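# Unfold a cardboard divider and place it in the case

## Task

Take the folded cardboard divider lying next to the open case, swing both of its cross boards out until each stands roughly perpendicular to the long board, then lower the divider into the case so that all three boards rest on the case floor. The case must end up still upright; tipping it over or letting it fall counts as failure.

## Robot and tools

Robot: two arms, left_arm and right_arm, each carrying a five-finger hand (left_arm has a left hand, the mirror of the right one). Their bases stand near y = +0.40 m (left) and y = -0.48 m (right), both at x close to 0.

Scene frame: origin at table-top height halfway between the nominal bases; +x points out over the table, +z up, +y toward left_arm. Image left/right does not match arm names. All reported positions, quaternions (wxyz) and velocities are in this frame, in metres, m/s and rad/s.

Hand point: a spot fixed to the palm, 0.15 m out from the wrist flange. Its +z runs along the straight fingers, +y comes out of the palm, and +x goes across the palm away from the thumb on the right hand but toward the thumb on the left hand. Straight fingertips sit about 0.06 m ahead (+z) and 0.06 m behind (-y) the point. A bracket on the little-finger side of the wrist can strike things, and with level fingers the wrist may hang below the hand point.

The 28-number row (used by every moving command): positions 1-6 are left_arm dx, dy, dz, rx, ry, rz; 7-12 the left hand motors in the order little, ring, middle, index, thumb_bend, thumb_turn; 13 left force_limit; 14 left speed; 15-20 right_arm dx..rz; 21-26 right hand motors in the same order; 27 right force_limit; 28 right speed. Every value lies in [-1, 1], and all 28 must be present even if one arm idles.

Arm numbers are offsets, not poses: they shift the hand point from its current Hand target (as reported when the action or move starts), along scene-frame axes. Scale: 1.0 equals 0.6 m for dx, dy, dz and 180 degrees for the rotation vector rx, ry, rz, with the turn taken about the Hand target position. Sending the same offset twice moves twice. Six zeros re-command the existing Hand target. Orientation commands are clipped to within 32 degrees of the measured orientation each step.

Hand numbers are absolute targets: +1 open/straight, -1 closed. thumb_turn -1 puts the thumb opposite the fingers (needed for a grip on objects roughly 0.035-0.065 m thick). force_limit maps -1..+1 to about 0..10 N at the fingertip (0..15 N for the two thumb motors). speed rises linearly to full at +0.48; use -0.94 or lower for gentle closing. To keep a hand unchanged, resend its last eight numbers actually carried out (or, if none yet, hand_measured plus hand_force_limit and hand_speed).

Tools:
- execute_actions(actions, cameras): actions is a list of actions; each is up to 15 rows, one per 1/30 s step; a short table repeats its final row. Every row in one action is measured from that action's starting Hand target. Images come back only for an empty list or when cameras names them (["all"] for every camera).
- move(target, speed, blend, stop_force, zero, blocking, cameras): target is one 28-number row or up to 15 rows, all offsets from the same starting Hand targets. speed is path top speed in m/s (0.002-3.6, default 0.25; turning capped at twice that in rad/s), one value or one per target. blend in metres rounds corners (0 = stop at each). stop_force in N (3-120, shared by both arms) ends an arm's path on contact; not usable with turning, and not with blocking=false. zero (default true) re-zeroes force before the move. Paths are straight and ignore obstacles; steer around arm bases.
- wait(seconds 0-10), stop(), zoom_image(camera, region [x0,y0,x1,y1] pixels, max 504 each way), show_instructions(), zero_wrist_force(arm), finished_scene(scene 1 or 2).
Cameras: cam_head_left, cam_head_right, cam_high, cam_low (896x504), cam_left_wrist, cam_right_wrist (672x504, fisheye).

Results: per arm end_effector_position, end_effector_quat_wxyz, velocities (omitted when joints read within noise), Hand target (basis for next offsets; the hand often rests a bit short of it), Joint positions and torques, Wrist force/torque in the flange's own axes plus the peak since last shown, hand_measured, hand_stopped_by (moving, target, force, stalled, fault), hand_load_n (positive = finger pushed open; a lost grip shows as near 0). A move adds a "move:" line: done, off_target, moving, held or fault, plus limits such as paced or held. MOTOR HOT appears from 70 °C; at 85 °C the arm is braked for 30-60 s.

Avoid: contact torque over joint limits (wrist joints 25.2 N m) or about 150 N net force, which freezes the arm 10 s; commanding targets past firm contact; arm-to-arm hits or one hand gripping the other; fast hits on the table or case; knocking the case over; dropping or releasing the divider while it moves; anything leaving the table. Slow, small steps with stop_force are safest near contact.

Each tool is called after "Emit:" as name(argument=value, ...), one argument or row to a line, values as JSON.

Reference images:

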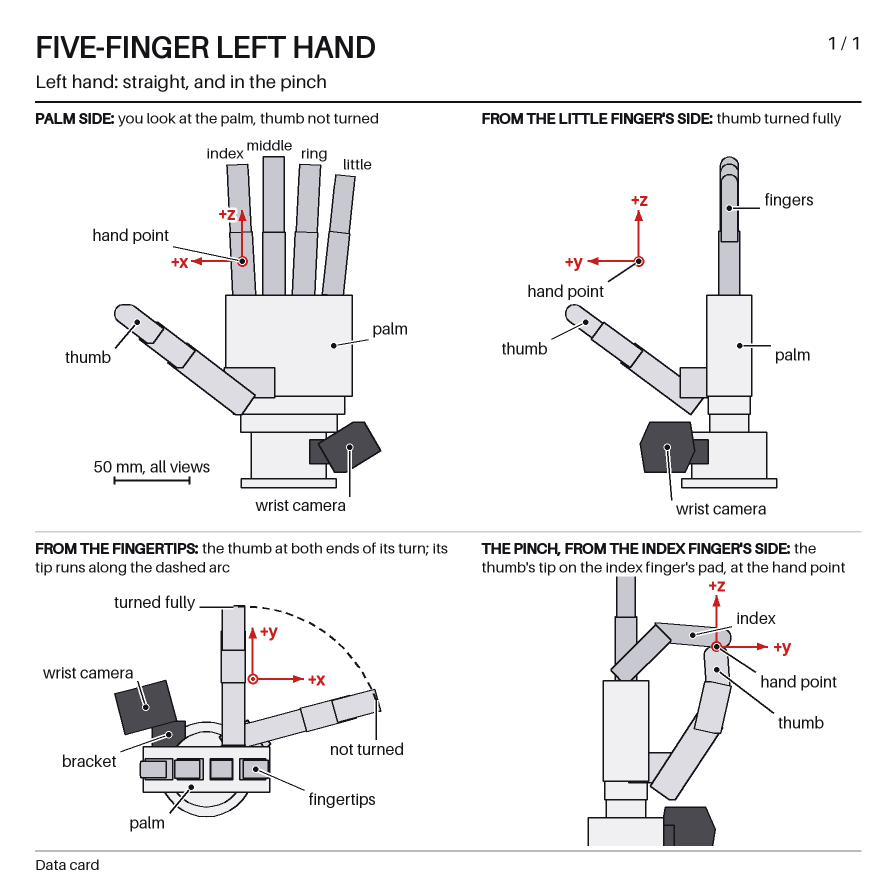

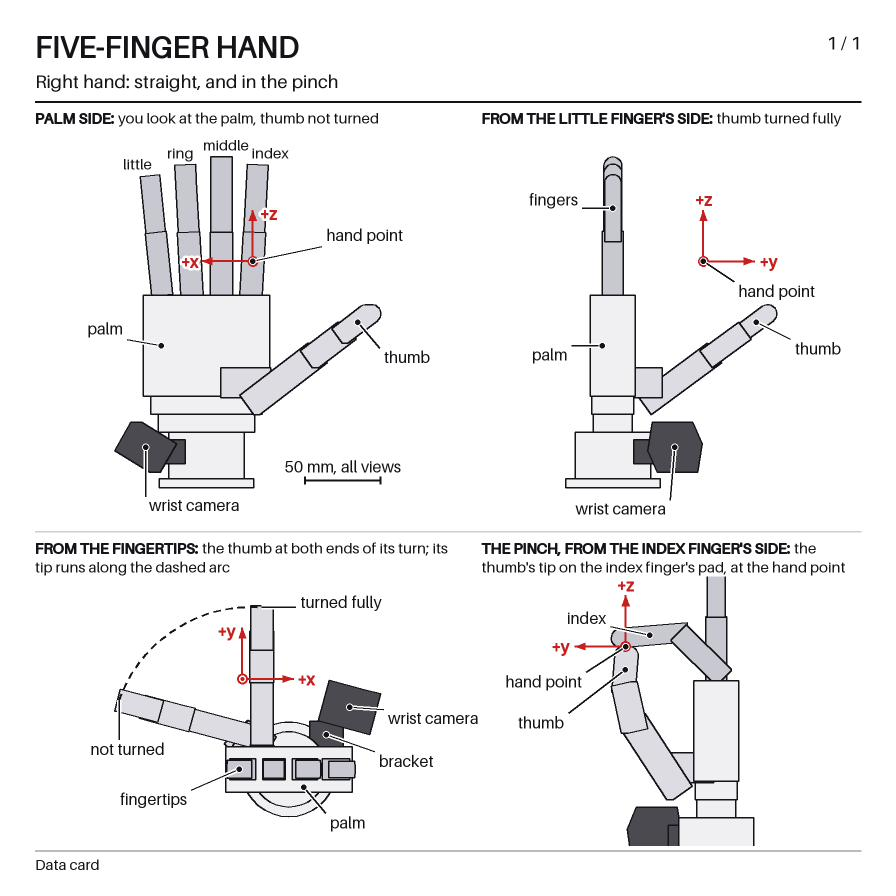

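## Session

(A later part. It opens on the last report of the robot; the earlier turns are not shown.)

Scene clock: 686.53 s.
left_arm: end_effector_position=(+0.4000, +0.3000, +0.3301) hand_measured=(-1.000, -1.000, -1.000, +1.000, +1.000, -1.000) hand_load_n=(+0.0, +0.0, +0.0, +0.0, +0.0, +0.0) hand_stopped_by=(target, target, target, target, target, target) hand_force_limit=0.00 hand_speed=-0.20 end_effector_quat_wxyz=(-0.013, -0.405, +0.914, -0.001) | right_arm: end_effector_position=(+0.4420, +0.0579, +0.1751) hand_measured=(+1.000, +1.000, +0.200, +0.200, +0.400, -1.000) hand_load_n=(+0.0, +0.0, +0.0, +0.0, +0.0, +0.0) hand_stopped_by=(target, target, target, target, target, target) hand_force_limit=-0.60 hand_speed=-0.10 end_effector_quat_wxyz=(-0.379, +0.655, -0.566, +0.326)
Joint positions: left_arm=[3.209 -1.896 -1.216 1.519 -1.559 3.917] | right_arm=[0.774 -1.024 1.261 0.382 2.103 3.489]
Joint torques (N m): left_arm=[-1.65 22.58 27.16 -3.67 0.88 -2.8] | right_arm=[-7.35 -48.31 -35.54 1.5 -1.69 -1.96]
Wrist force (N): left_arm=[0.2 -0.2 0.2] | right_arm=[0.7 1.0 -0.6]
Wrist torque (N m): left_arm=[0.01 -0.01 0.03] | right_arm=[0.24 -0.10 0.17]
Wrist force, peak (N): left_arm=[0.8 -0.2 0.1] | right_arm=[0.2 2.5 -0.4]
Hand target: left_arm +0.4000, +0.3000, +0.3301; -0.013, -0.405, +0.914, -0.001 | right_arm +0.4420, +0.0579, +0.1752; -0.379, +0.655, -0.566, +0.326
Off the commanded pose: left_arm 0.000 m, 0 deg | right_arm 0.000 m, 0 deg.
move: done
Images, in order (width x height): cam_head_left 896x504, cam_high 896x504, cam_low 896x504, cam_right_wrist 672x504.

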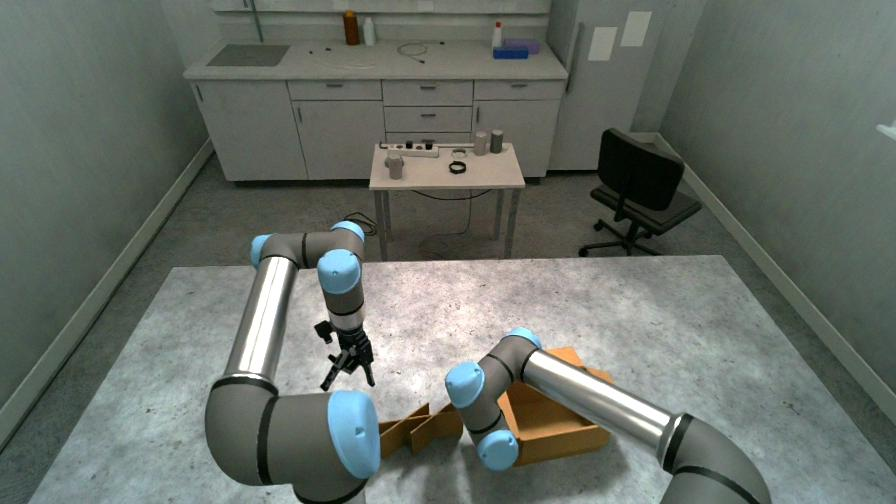

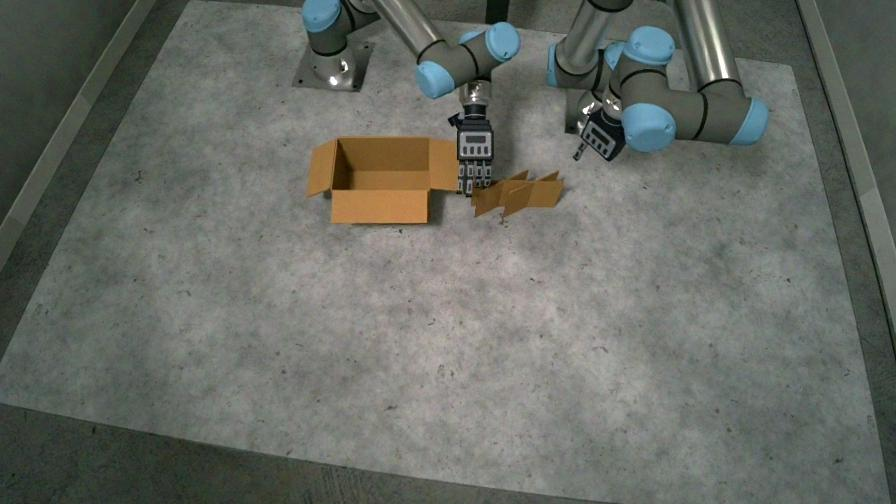

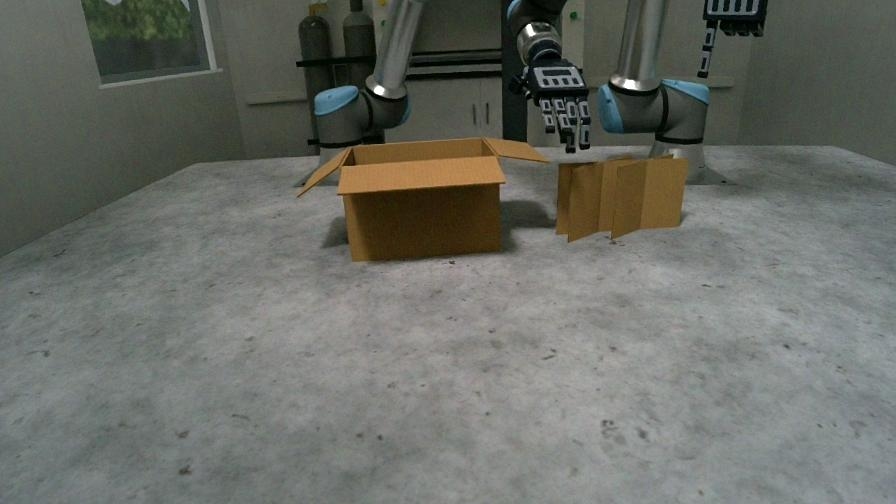

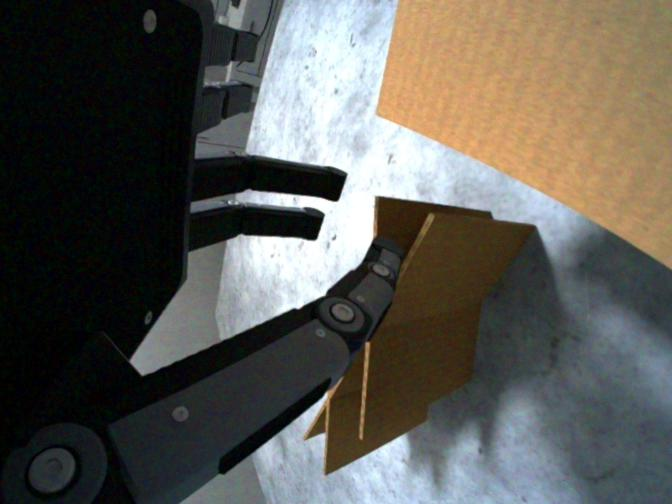

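Emit:
move(
  target=[0,0,0,0,0,0,-1,-1,-1,1,1,-1,0,-0.2, -0.01,0.01,-0.042,-0.0476,-0.0069,0.0278,1,1,0.0,0.0,0.4,-1,-0.6,-0.1],
  speed=0.1,
  cameras=["cam_right_wrist","cam_high","cam_low"],
)

Emit:
zoom_image(
  camera="cam_right_wrist",
  region=[280, 100, 560, 380],
)

Emit:
zoom_image(
  camera="cam_low",
  region=[480, 80, 700, 260],
)

Scene clock: 750.77 s.
left_arm: end_effector_position=(+0.4000, +0.3000, +0.3301) hand_measured=(-1.000, -1.000, -1.000, +1.000, +1.000, -1.000) hand_load_n=(+0.0, +0.0, +0.0, +0.0, +0.0, +0.0) hand_stopped_by=(target, target, target, target, target, target) hand_force_limit=0.00 hand_speed=-0.20 end_effector_quat_wxyz=(-0.013, -0.405, +0.914, -0.001) | right_arm: end_effector_position=(+0.4361, +0.0640, +0.1500) hand_measured=(+1.000, +1.000, +0.000, +0.000, +0.400, -1.000) hand_load_n=(+0.0, +0.0, +0.0, +0.0, +0.0, +0.0) hand_stopped_by=(target, target, target, target, target, target) hand_force_limit=-0.60 hand_speed=-0.10 end_effector_quat_wxyz=(-0.349, +0.702, -0.507, +0.358)
Joint positions: left_arm=[3.209 -1.896 -1.216 1.519 -1.559 3.917] | right_arm=[0.803 -0.979 1.246 0.362 2.126 3.335]
Joint torques (N m): left_arm=[-2.91 23.08 27.14 -4.07 1.01 -2.92] | right_arm=[-4.31 -50.71 -23.36 1.22 -1.15 2.7]
Wrist force (N): left_arm=[0.5 -0.3 0.0] | right_arm=[0.8 1.6 -0.5]
Wrist torque (N m): left_arm=[0.02 -0.05 0.06] | right_arm=[0.34 -0.10 0.01]
Wrist force, peak (N): left_arm=[0.8 -0.1 0.2] | right_arm=[0.8 1.4 -1.0]
Hand target: left_arm +0.4000, +0.3000, +0.3301; -0.013, -0.405, +0.914, -0.001 | right_arm +0.4360, +0.0639, +0.1500; -0.349, +0.702, -0.507, +0.358
Off the commanded pose: left_arm 0.000 m, 0 deg | right_arm 0.000 m, 0 deg.
move: done
Images, in order (width x height): cam_high 896x504, cam_low 896x504, cam_right_wrist 672x504.

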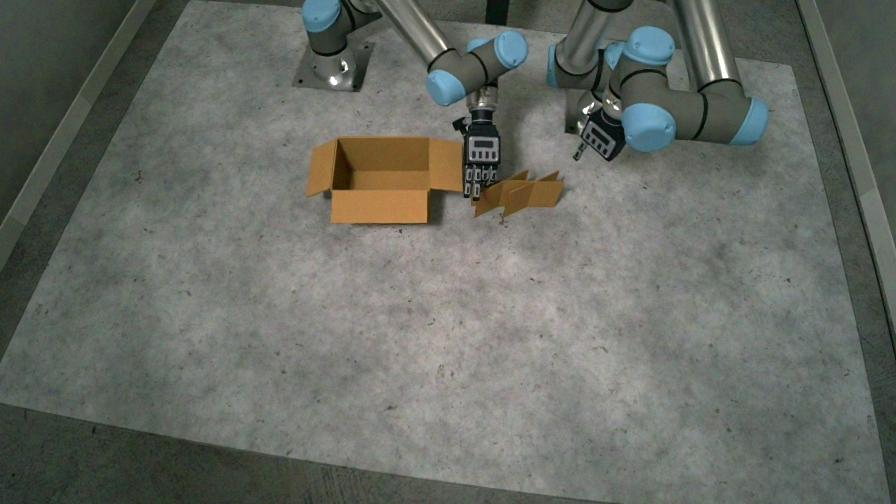

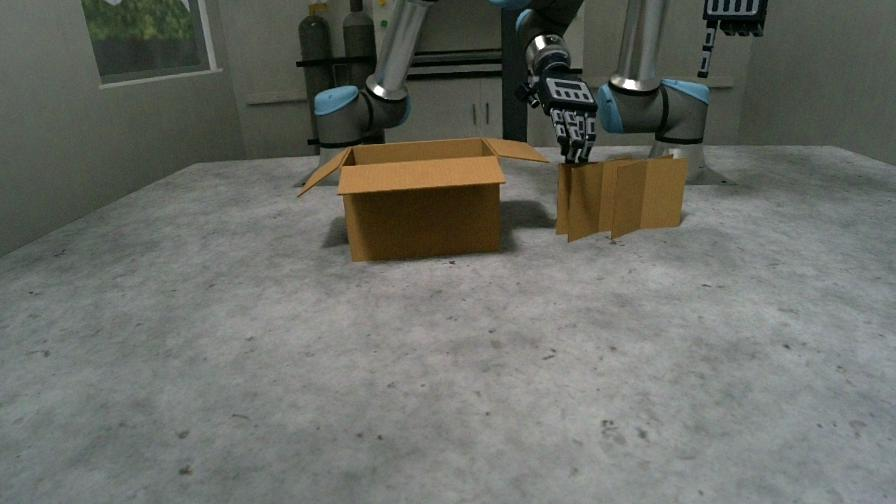

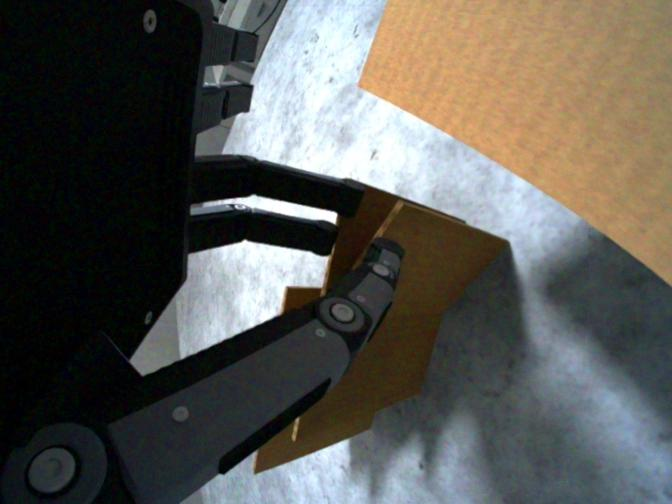

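Scaled by 1.800 from the camera's 672x504 image, which has a finer 960x720 frame.

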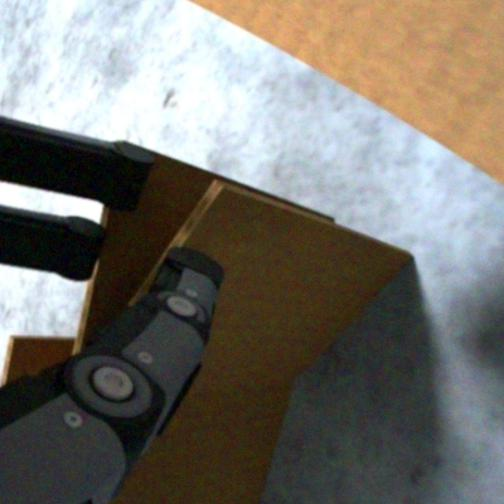

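Scaled by 2.291 from the camera's 896x504 image, which has a finer 1280x720 frame.

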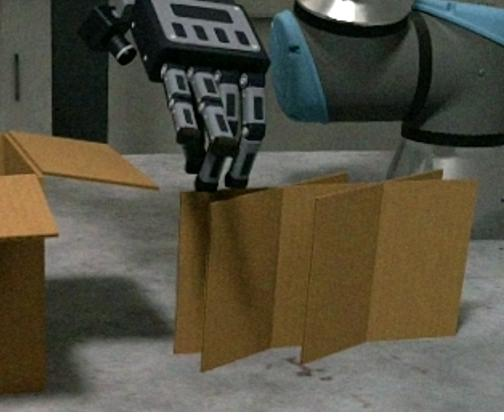

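Emit:
move(
  target=[0,0,0,0,0,0,-1,-1,-1,1,1,-1,0,-0.2, 0,-0.005,-0.053,0,0,0,1,1,0.0,0.0,0.4,-1,-0.6,-0.1],
  speed=0.04,
  stop_force=8,
  cameras=["cam_right_wrist","cam_high","cam_low"],
)

Emit:
zoom_image(
  camera="cam_right_wrist",
  region=[240, 100, 520, 380],
)

Emit:
zoom_image(
  camera="cam_low",
  region=[480, 80, 700, 260],
)

Scene clock: 782.37 s.
left_arm: end_effector_position=(+0.4000, +0.3000, +0.3301) hand_measured=(-1.000, -1.000, -1.000, +1.000, +1.000, -1.000) hand_load_n=(+0.0, +0.5, +0.0, +0.0, +0.0, +0.0) hand_stopped_by=(target, target, target, target, target, target) hand_force_limit=0.00 hand_speed=-0.20 end_effector_quat_wxyz=(-0.013, -0.405, +0.914, -0.001) | right_arm: end_effector_position=(+0.4360, +0.0609, +0.1182) hand_measured=(+1.000, +1.000, +0.000, +0.000, +0.400, -1.000) hand_load_n=(+0.0, +0.0, +0.0, +0.0, +0.0, +0.0) hand_stopped_by=(target, target, target, target, target, target) hand_force_limit=-0.60 hand_speed=-0.10 end_effector_quat_wxyz=(-0.349, +0.702, -0.507, +0.358)
Joint positions: left_arm=[3.209 -1.896 -1.216 1.519 -1.559 3.917] | right_arm=[0.799 -0.962 1.303 0.287 2.123 3.332]
Joint torques (N m): left_arm=[-3.02 23.24 25.48 -3.7 0.83 -2.9] | right_arm=[1.81 -51.4 -35.81 0.87 0.29 -0.86]
Wrist force (N): left_arm=[0.4 -0.1 0.3] | right_arm=[0.8 1.2 -0.6]
Wrist torque (N m): left_arm=[0.02 -0.03 0.04] | right_arm=[0.27 -0.10 0.18]
Wrist force, peak (N): left_arm=[0.8 -0.2 0.3] | right_arm=[0.9 1.5 -0.8]
Hand target: left_arm +0.4000, +0.3000, +0.3301; -0.013, -0.405, +0.914, -0.001 | right_arm +0.4360, +0.0609, +0.1182; -0.349, +0.702, -0.507, +0.358
Off the commanded pose: left_arm 0.000 m, 0 deg | right_arm 0.000 m, 0 deg.
move: done
Images, in order (width x height): cam_high 896x504, cam_low 896x504, cam_right_wrist 672x504.

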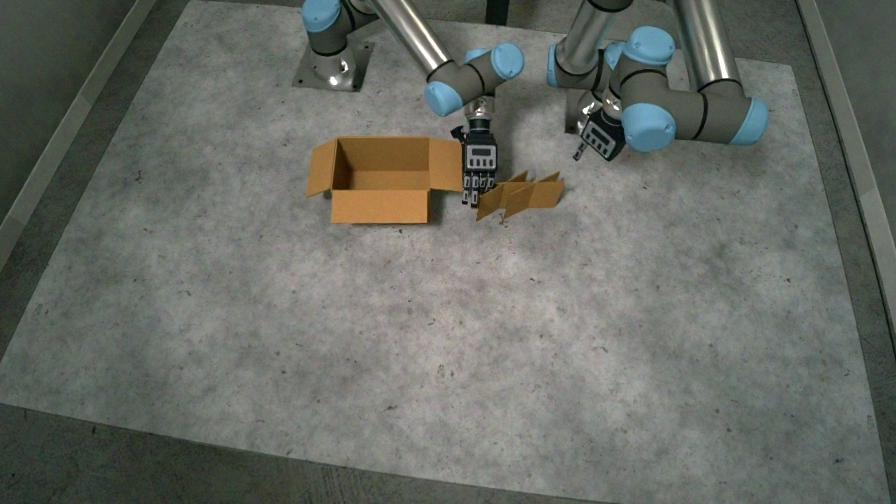

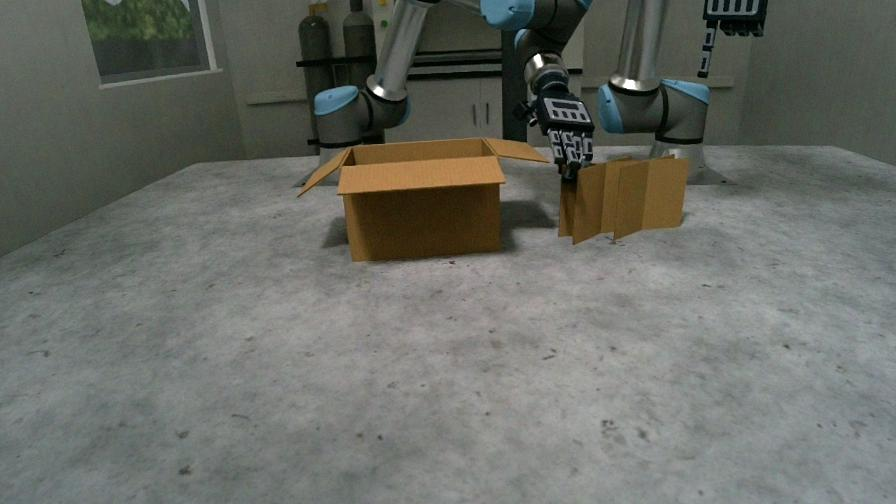

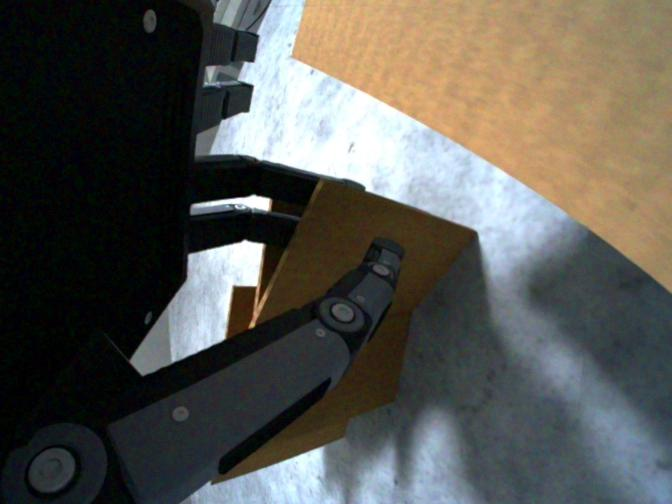

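Scaled by 1.800 from the camera's 672x504 image, which has a finer 960x720 frame.

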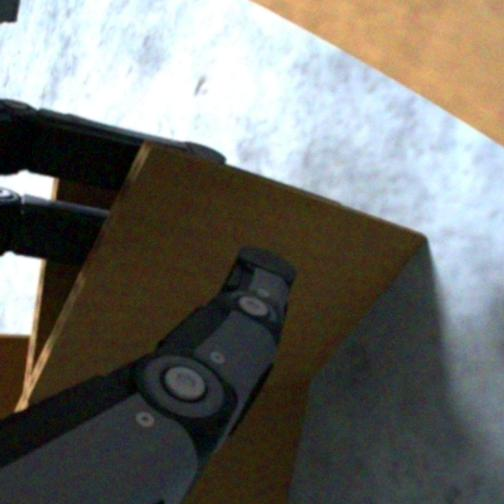

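Scaled by 2.291 from the camera's 896x504 image, which has a finer 1280x720 frame.

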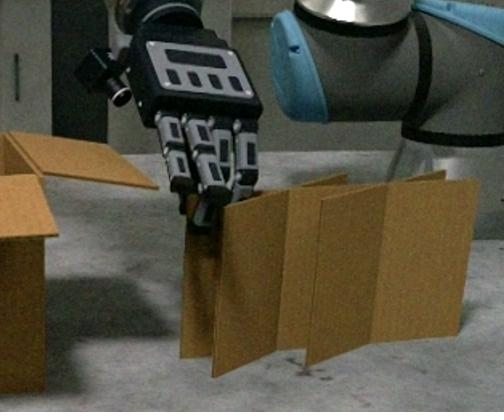

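Emit:
execute_actions(
  actions=[
    [[0,0,0,0,0,0,-1,-1,-1,1,1,-1,0,-0.2, 0,0,0,0,0,0,1,1,-0.12,-0.12,0.4,-1,-0.6,-0.8]],
    [[0,0,0,0,0,0,-1,-1,-1,1,1,-1,0,-0.2, 0,0,0,0,0,0,1,1,-0.12,-0.12,0.4,-1,-0.6,-0.8]],
    [[0,0,0,0,0,0,-1,-1,-1,1,1,-1,0,-0.2, 0,0,0,0,0,0,1,1,-0.12,-0.12,-0.6,-1,-0.5,-0.9]],
    [[0,0,0,0,0,0,-1,-1,-1,1,1,-1,0,-0.2, 0,0,0,0,0,0,1,1,-0.12,-0.12,-0.6,-1,-0.5,-0.9]],
    [[0,0,0,0,0,0,-1,-1,-1,1,1,-1,0,-0.2, 0,0,0,0,0,0,1,1,-0.12,-0.12,-0.6,-1,-0.5,-0.9]],
    [[0,0,0,0,0,0,-1,-1,-1,1,1,-1,0,-0.2, 0,0,0,0,0,0,1,1,-0.12,-0.12,-0.6,-1,-0.5,-0.9]],
  ],
  cameras=["cam_right_wrist","cam_low"],
)

Emit:
zoom_image(
  camera="cam_right_wrist",
  region=[240, 100, 520, 380],
)

Scene clock: 799.50 s.
left_arm: end_effector_position=(+0.4000, +0.3000, +0.3301) hand_measured=(-1.000, -1.000, -1.000, +1.000, +1.000, -1.000) hand_load_n=(+0.0, +0.0, +0.0, +0.0, +0.0, +0.0) hand_stopped_by=(target, target, target, target, target, target) hand_force_limit=0.00 hand_speed=-0.20 end_effector_quat_wxyz=(-0.013, -0.405, +0.914, -0.001) | right_arm: end_effector_position=(+0.4360, +0.0609, +0.1182) hand_measured=(+1.000, +1.000, -0.120, -0.120, +0.076, -1.000) hand_load_n=(+0.0, +0.0, +2.5, +0.5, +4.0, +0.5) hand_stopped_by=(target, target, target, target, force, target) hand_force_limit=-0.50 hand_speed=-0.90 end_effector_quat_wxyz=(-0.349, +0.702, -0.507, +0.358)
Joint positions: left_arm=[3.209 -1.896 -1.216 1.519 -1.559 3.917] | right_arm=[0.799 -0.962 1.303 0.287 2.123 3.332]
Joint torques (N m): left_arm=[-1.99 23.83 27 -3.83 0.87 -2.8] | right_arm=[3.12 -50.49 -28.94 -0.24 2.22 1.76]
Wrist force (N): left_arm=[0.5 -0.1 0.1] | right_arm=[1.0 0.6 -1.1]
Wrist torque (N m): left_arm=[0.04 -0.05 0.05] | right_arm=[0.33 -0.07 0.19]
Wrist force, peak (N): left_arm=[0.7 -0.3 0.3] | right_arm=[1.0 1.6 -0.8]
Hand target: left_arm +0.4000, +0.3000, +0.3301; -0.013, -0.405, +0.914, -0.001 | right_arm +0.4360, +0.0609, +0.1182; -0.349, +0.702, -0.507, +0.358
Off the commanded pose: left_arm 0.000 m, 0 deg | right_arm 0.000 m, 0 deg.
Images, in order (width x height): cam_low 896x504, cam_right_wrist 672x504.

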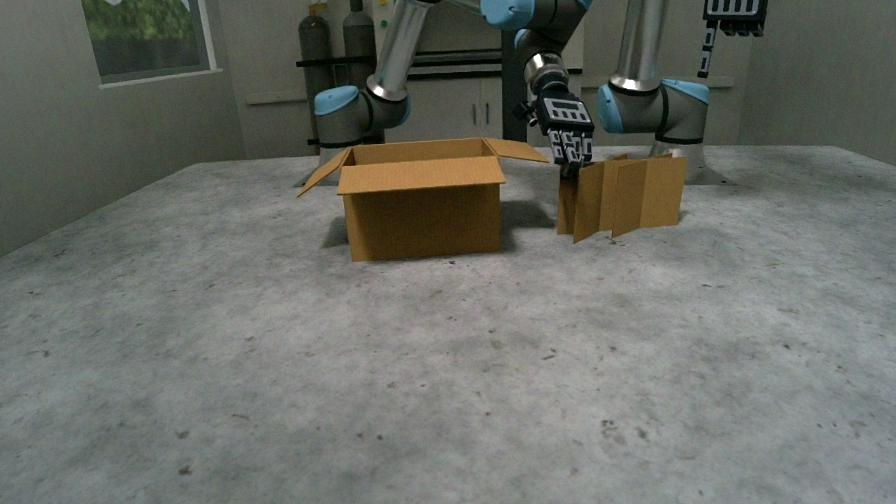

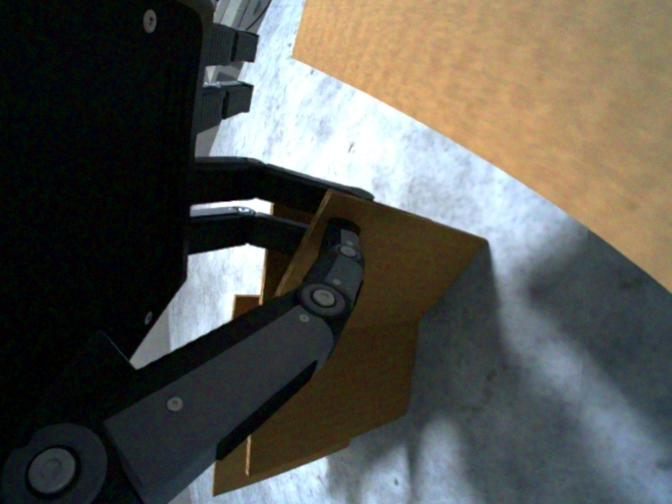

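Scaled by 1.800 from the camera's 672x504 image, which has a finer 960x720 frame.

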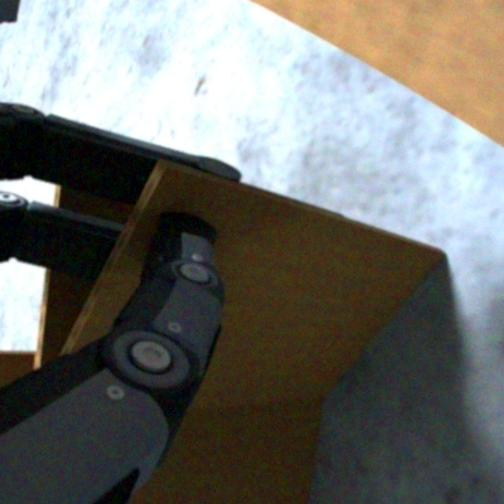

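Emit:
move(
  target=[-0.033,0.05,0,-0.04,0.097,0.7726,1,1,1,1,1,1,0,0.2, 0,0,0,0,0,0,1,1,-0.12,-0.12,-0.6,-1,-0.5,-0.9],
  speed=0.3,
  cameras=["all"],
)

Emit:
zoom_image(
  camera="cam_high",
  region=[400, 60, 700, 250],
)

Scene clock: 975.93 s.
left_arm: end_effector_position=(+0.3802, +0.3300, +0.3301) hand_measured=(+1.000, +1.000, +1.000, +1.000, +1.000, +1.000) hand_load_n=(+0.0, +0.0, +0.0, +0.0, +0.0, +0.0) hand_stopped_by=(target, target, target, target, target, target) hand_force_limit=0.00 hand_speed=0.20 end_effector_quat_wxyz=(+0.130, +0.989, +0.069, +0.009) | right_arm: end_effector_position=(+0.4360, +0.0609, +0.1182) hand_measured=(+1.000, +1.000, -0.120, -0.120, +0.076, -1.000) hand_load_n=(+0.0, +0.0, +2.5, +0.5, +4.0, +0.5) hand_stopped_by=(target, target, target, target, force, target) hand_force_limit=-0.50 hand_speed=-0.90 end_effector_quat_wxyz=(-0.349, +0.702, -0.507, +0.358)
Joint positions: left_arm=[3.785 -1.514 -1.737 1.558 -1.339 2.061] | right_arm=[0.799 -0.962 1.303 0.287 2.123 3.332]
Joint torques (N m): left_arm=[-8.66 4.15 29.07 -3.65 -2.04 -0.35] | right_arm=[1.61 -48.94 -16.02 -0.24 2.17 1.63]
Wrist force (N): left_arm=[0.4 0.0 0.1] | right_arm=[1.2 0.7 -1.0]
Wrist torque (N m): left_arm=[-0.03 -0.04 0.03] | right_arm=[0.35 -0.10 0.20]
Wrist force, peak (N): left_arm=[0.9 0.1 0.3] | right_arm=[1.3 0.8 -1.2]
Hand target: left_arm +0.3802, +0.3300, +0.3301; +0.130, +0.989, +0.069, +0.009 | right_arm +0.4360, +0.0609, +0.1182; -0.349, +0.702, -0.507, +0.358
Off the commanded pose: left_arm 0.000 m, 0 deg | right_arm 0.000 m, 0 deg.
move: done

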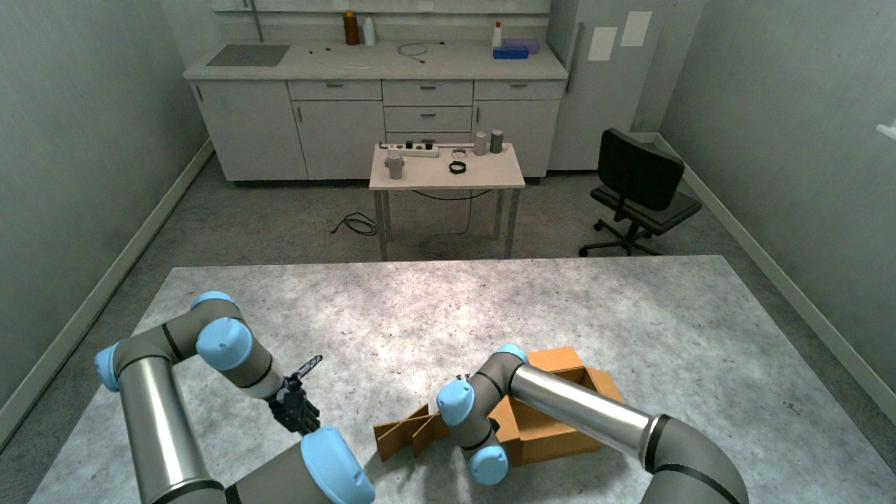

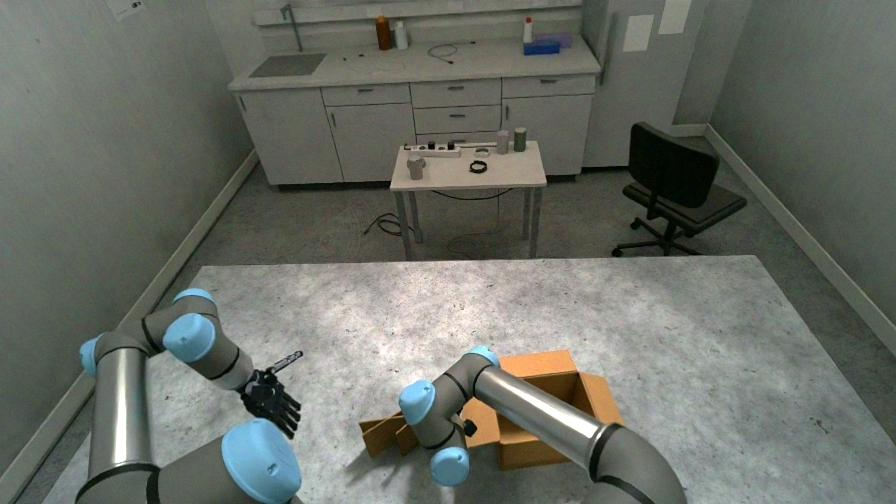

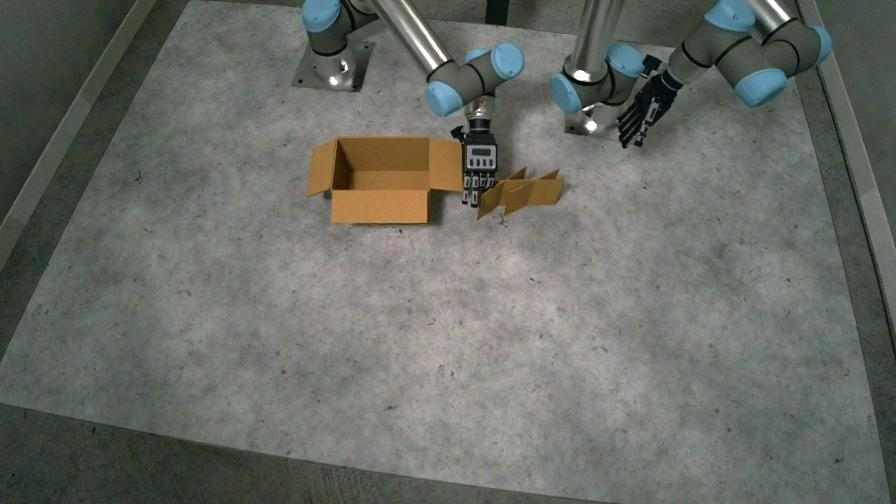

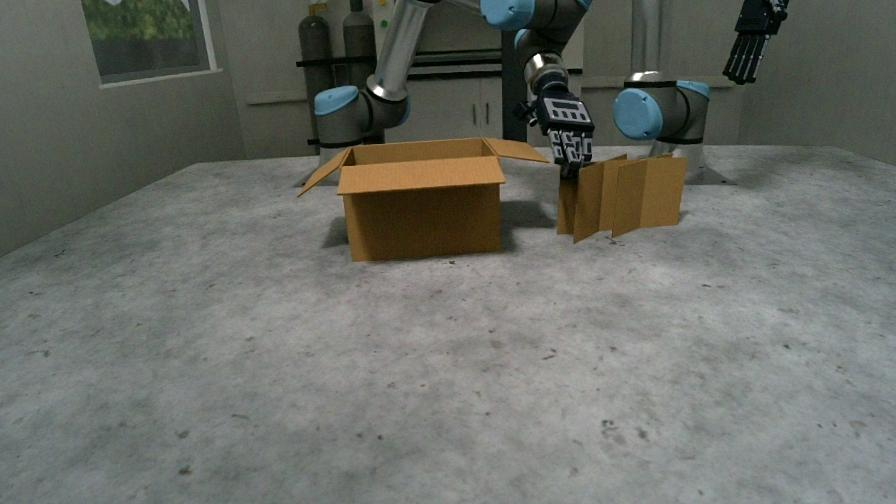

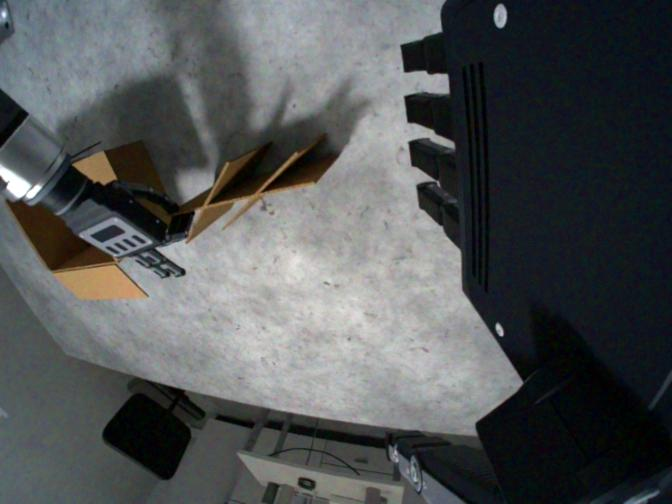

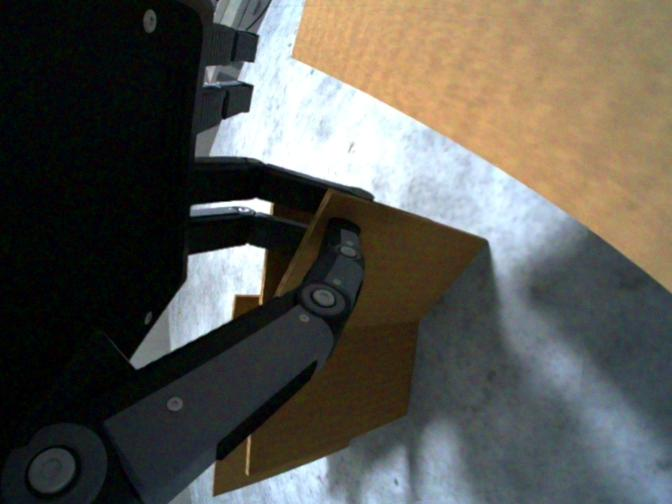

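Scaled by 1.680 from the camera's 896x504 image, which has a finer 1280x720 frame.

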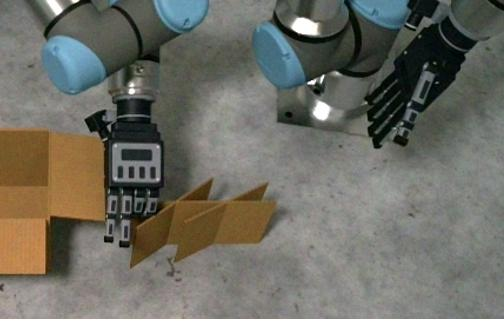

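Emit:
zoom_image(
  camera="cam_left_wrist",
  region=[120, 80, 400, 290],
)

Scaled by 1.800 from the camera's 672x504 image, which has a finer 960x720 frame.

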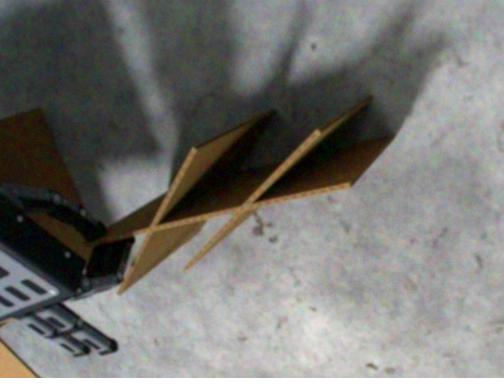

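Emit:
move(
  target=[0.0558,-0.3,-0.143,0,0,0,1,1,1,1,1,1,0,0.2, 0,0,0,0,0,0,1,1,-0.12,-0.12,-0.6,-1,-0.5,-0.9],
  speed=0.15,
  cameras=["cam_left_wrist","cam_high","cam_low","cam_head_left"],
)

Emit:
zoom_image(
  camera="cam_high",
  region=[400, 60, 700, 250],
)

Emit:
zoom_image(
  camera="cam_low",
  region=[500, 50, 740, 260],
)

Emit:
zoom_image(
  camera="cam_left_wrist",
  region=[180, 0, 500, 290],
)

Scene clock: 1032.80 s.
left_arm: end_effector_position=(+0.4137, +0.1501, +0.2443) hand_measured=(+1.000, +1.000, +1.000, +1.000, +1.000, +1.000) hand_load_n=(+0.0, +0.0, +0.0, +0.0, +0.0, +0.0) hand_stopped_by=(target, target, target, target, target, target) hand_force_limit=0.00 hand_speed=0.20 end_effector_quat_wxyz=(+0.130, +0.989, +0.069, +0.009) | right_arm: end_effector_position=(+0.4360, +0.0609, +0.1182) hand_measured=(+1.000, +1.000, -0.120, -0.120, +0.076, -1.000) hand_load_n=(+0.0, +0.0, +2.5, +0.5, +4.0, +0.5) hand_stopped_by=(target, target, target, target, force, target) hand_force_limit=-0.50 hand_speed=-0.90 end_effector_quat_wxyz=(-0.349, +0.702, -0.507, +0.358)
Joint positions: left_arm=[3.165 -1.694 -1.732 1.894 -1.313 1.421] | right_arm=[0.799 -0.962 1.303 0.287 2.123 3.332]
Joint torques (N m): left_arm=[-6.88 34.58 5.37 -3.04 0.74 0.59] | right_arm=[2.34 -48.21 -15.17 -0.26 1.98 1.75]
Wrist force (N): left_arm=[0.1 0.2 0.3] | right_arm=[0.9 0.5 -1.0]
Wrist torque (N m): left_arm=[-0.01 -0.01 -0.04] | right_arm=[0.31 -0.06 0.18]
Wrist force, peak (N): left_arm=[0.0 1.3 1.1] | right_arm=[1.1 0.9 -1.2]
Hand target: left_arm +0.4137, +0.1500, +0.2443; +0.130, +0.989, +0.069, +0.009 | right_arm +0.4360, +0.0609, +0.1182; -0.349, +0.702, -0.507, +0.358
Off the commanded pose: left_arm 0.000 m, 0 deg | right_arm 0.000 m, 0 deg.
move: done
Images, in order (width x height): cam_head_left 896x504, cam_high 896x504, cam_low 896x504, cam_left_wrist 672x504.

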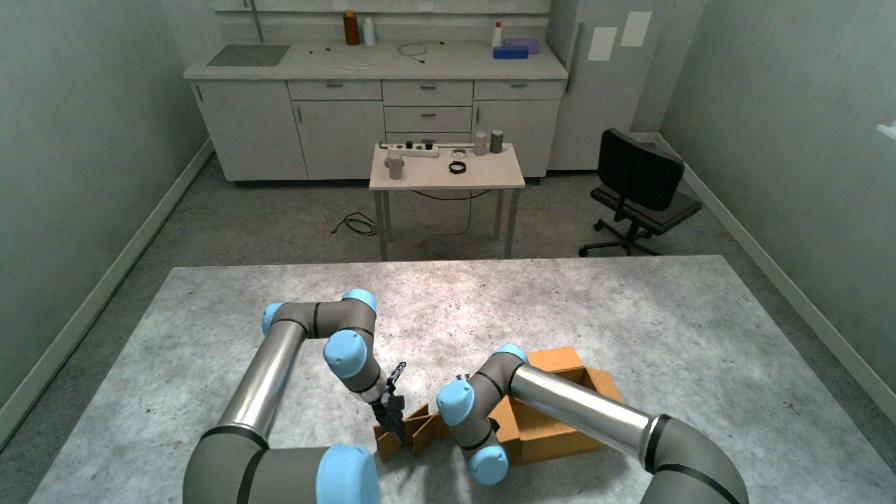

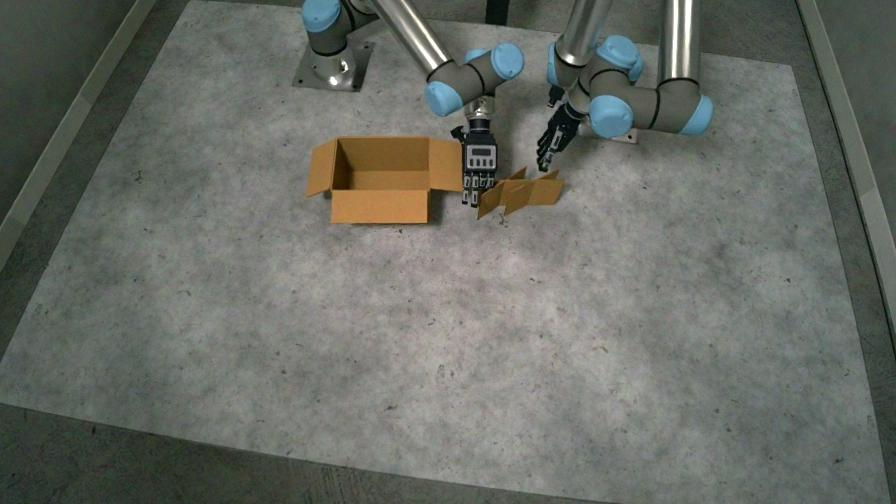

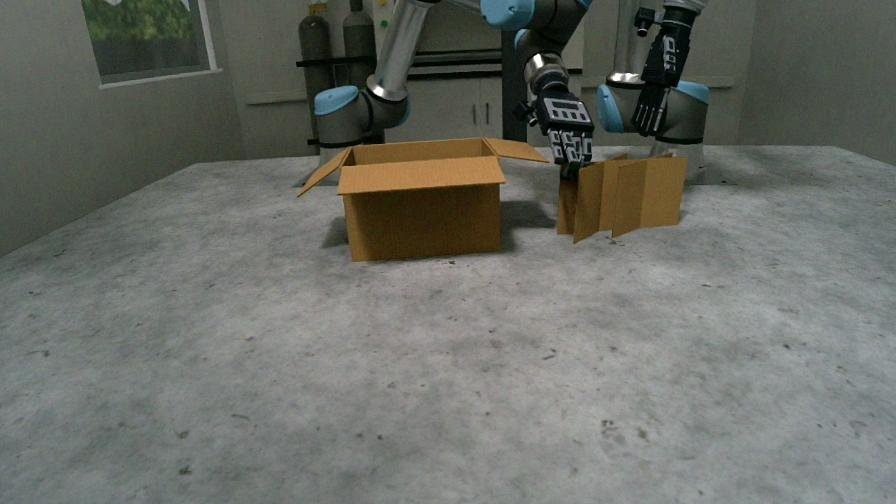

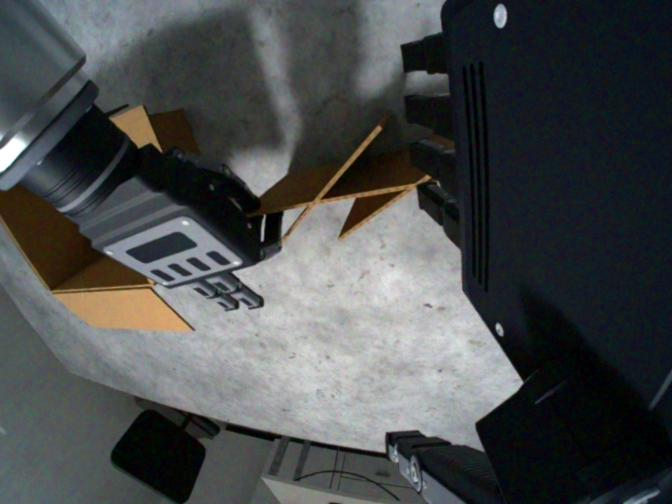

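Scaled by 1.680 from the camera's 896x504 image, which has a finer 1280x720 frame.

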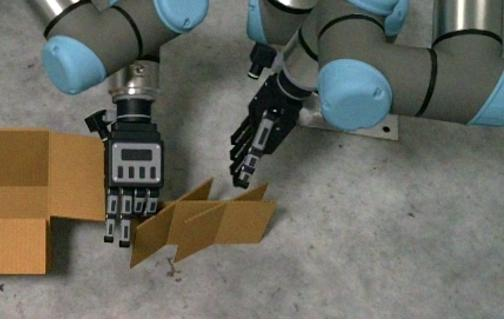

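Scaled by 2.100 from the camera's 896x504 image, which has a finer 1280x720 frame.

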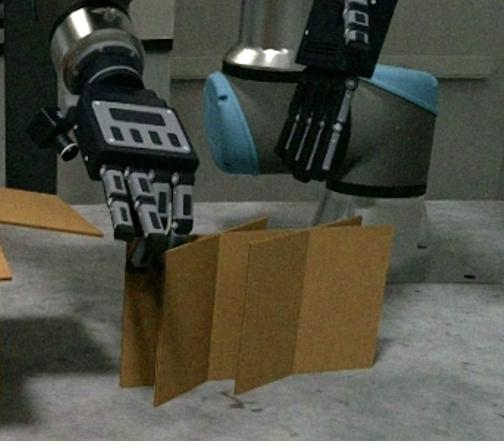

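Scaled by 1.575 from the camera's 672x504 image, which has a finer 960x720 frame.

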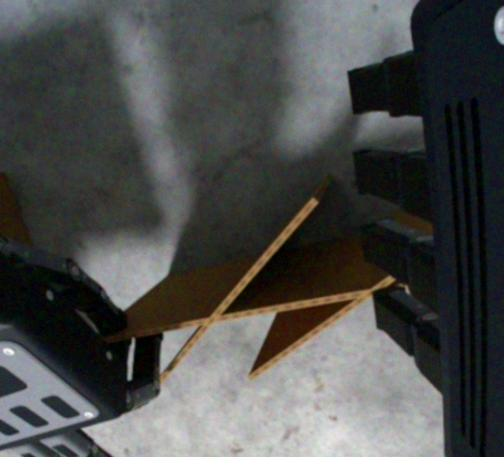

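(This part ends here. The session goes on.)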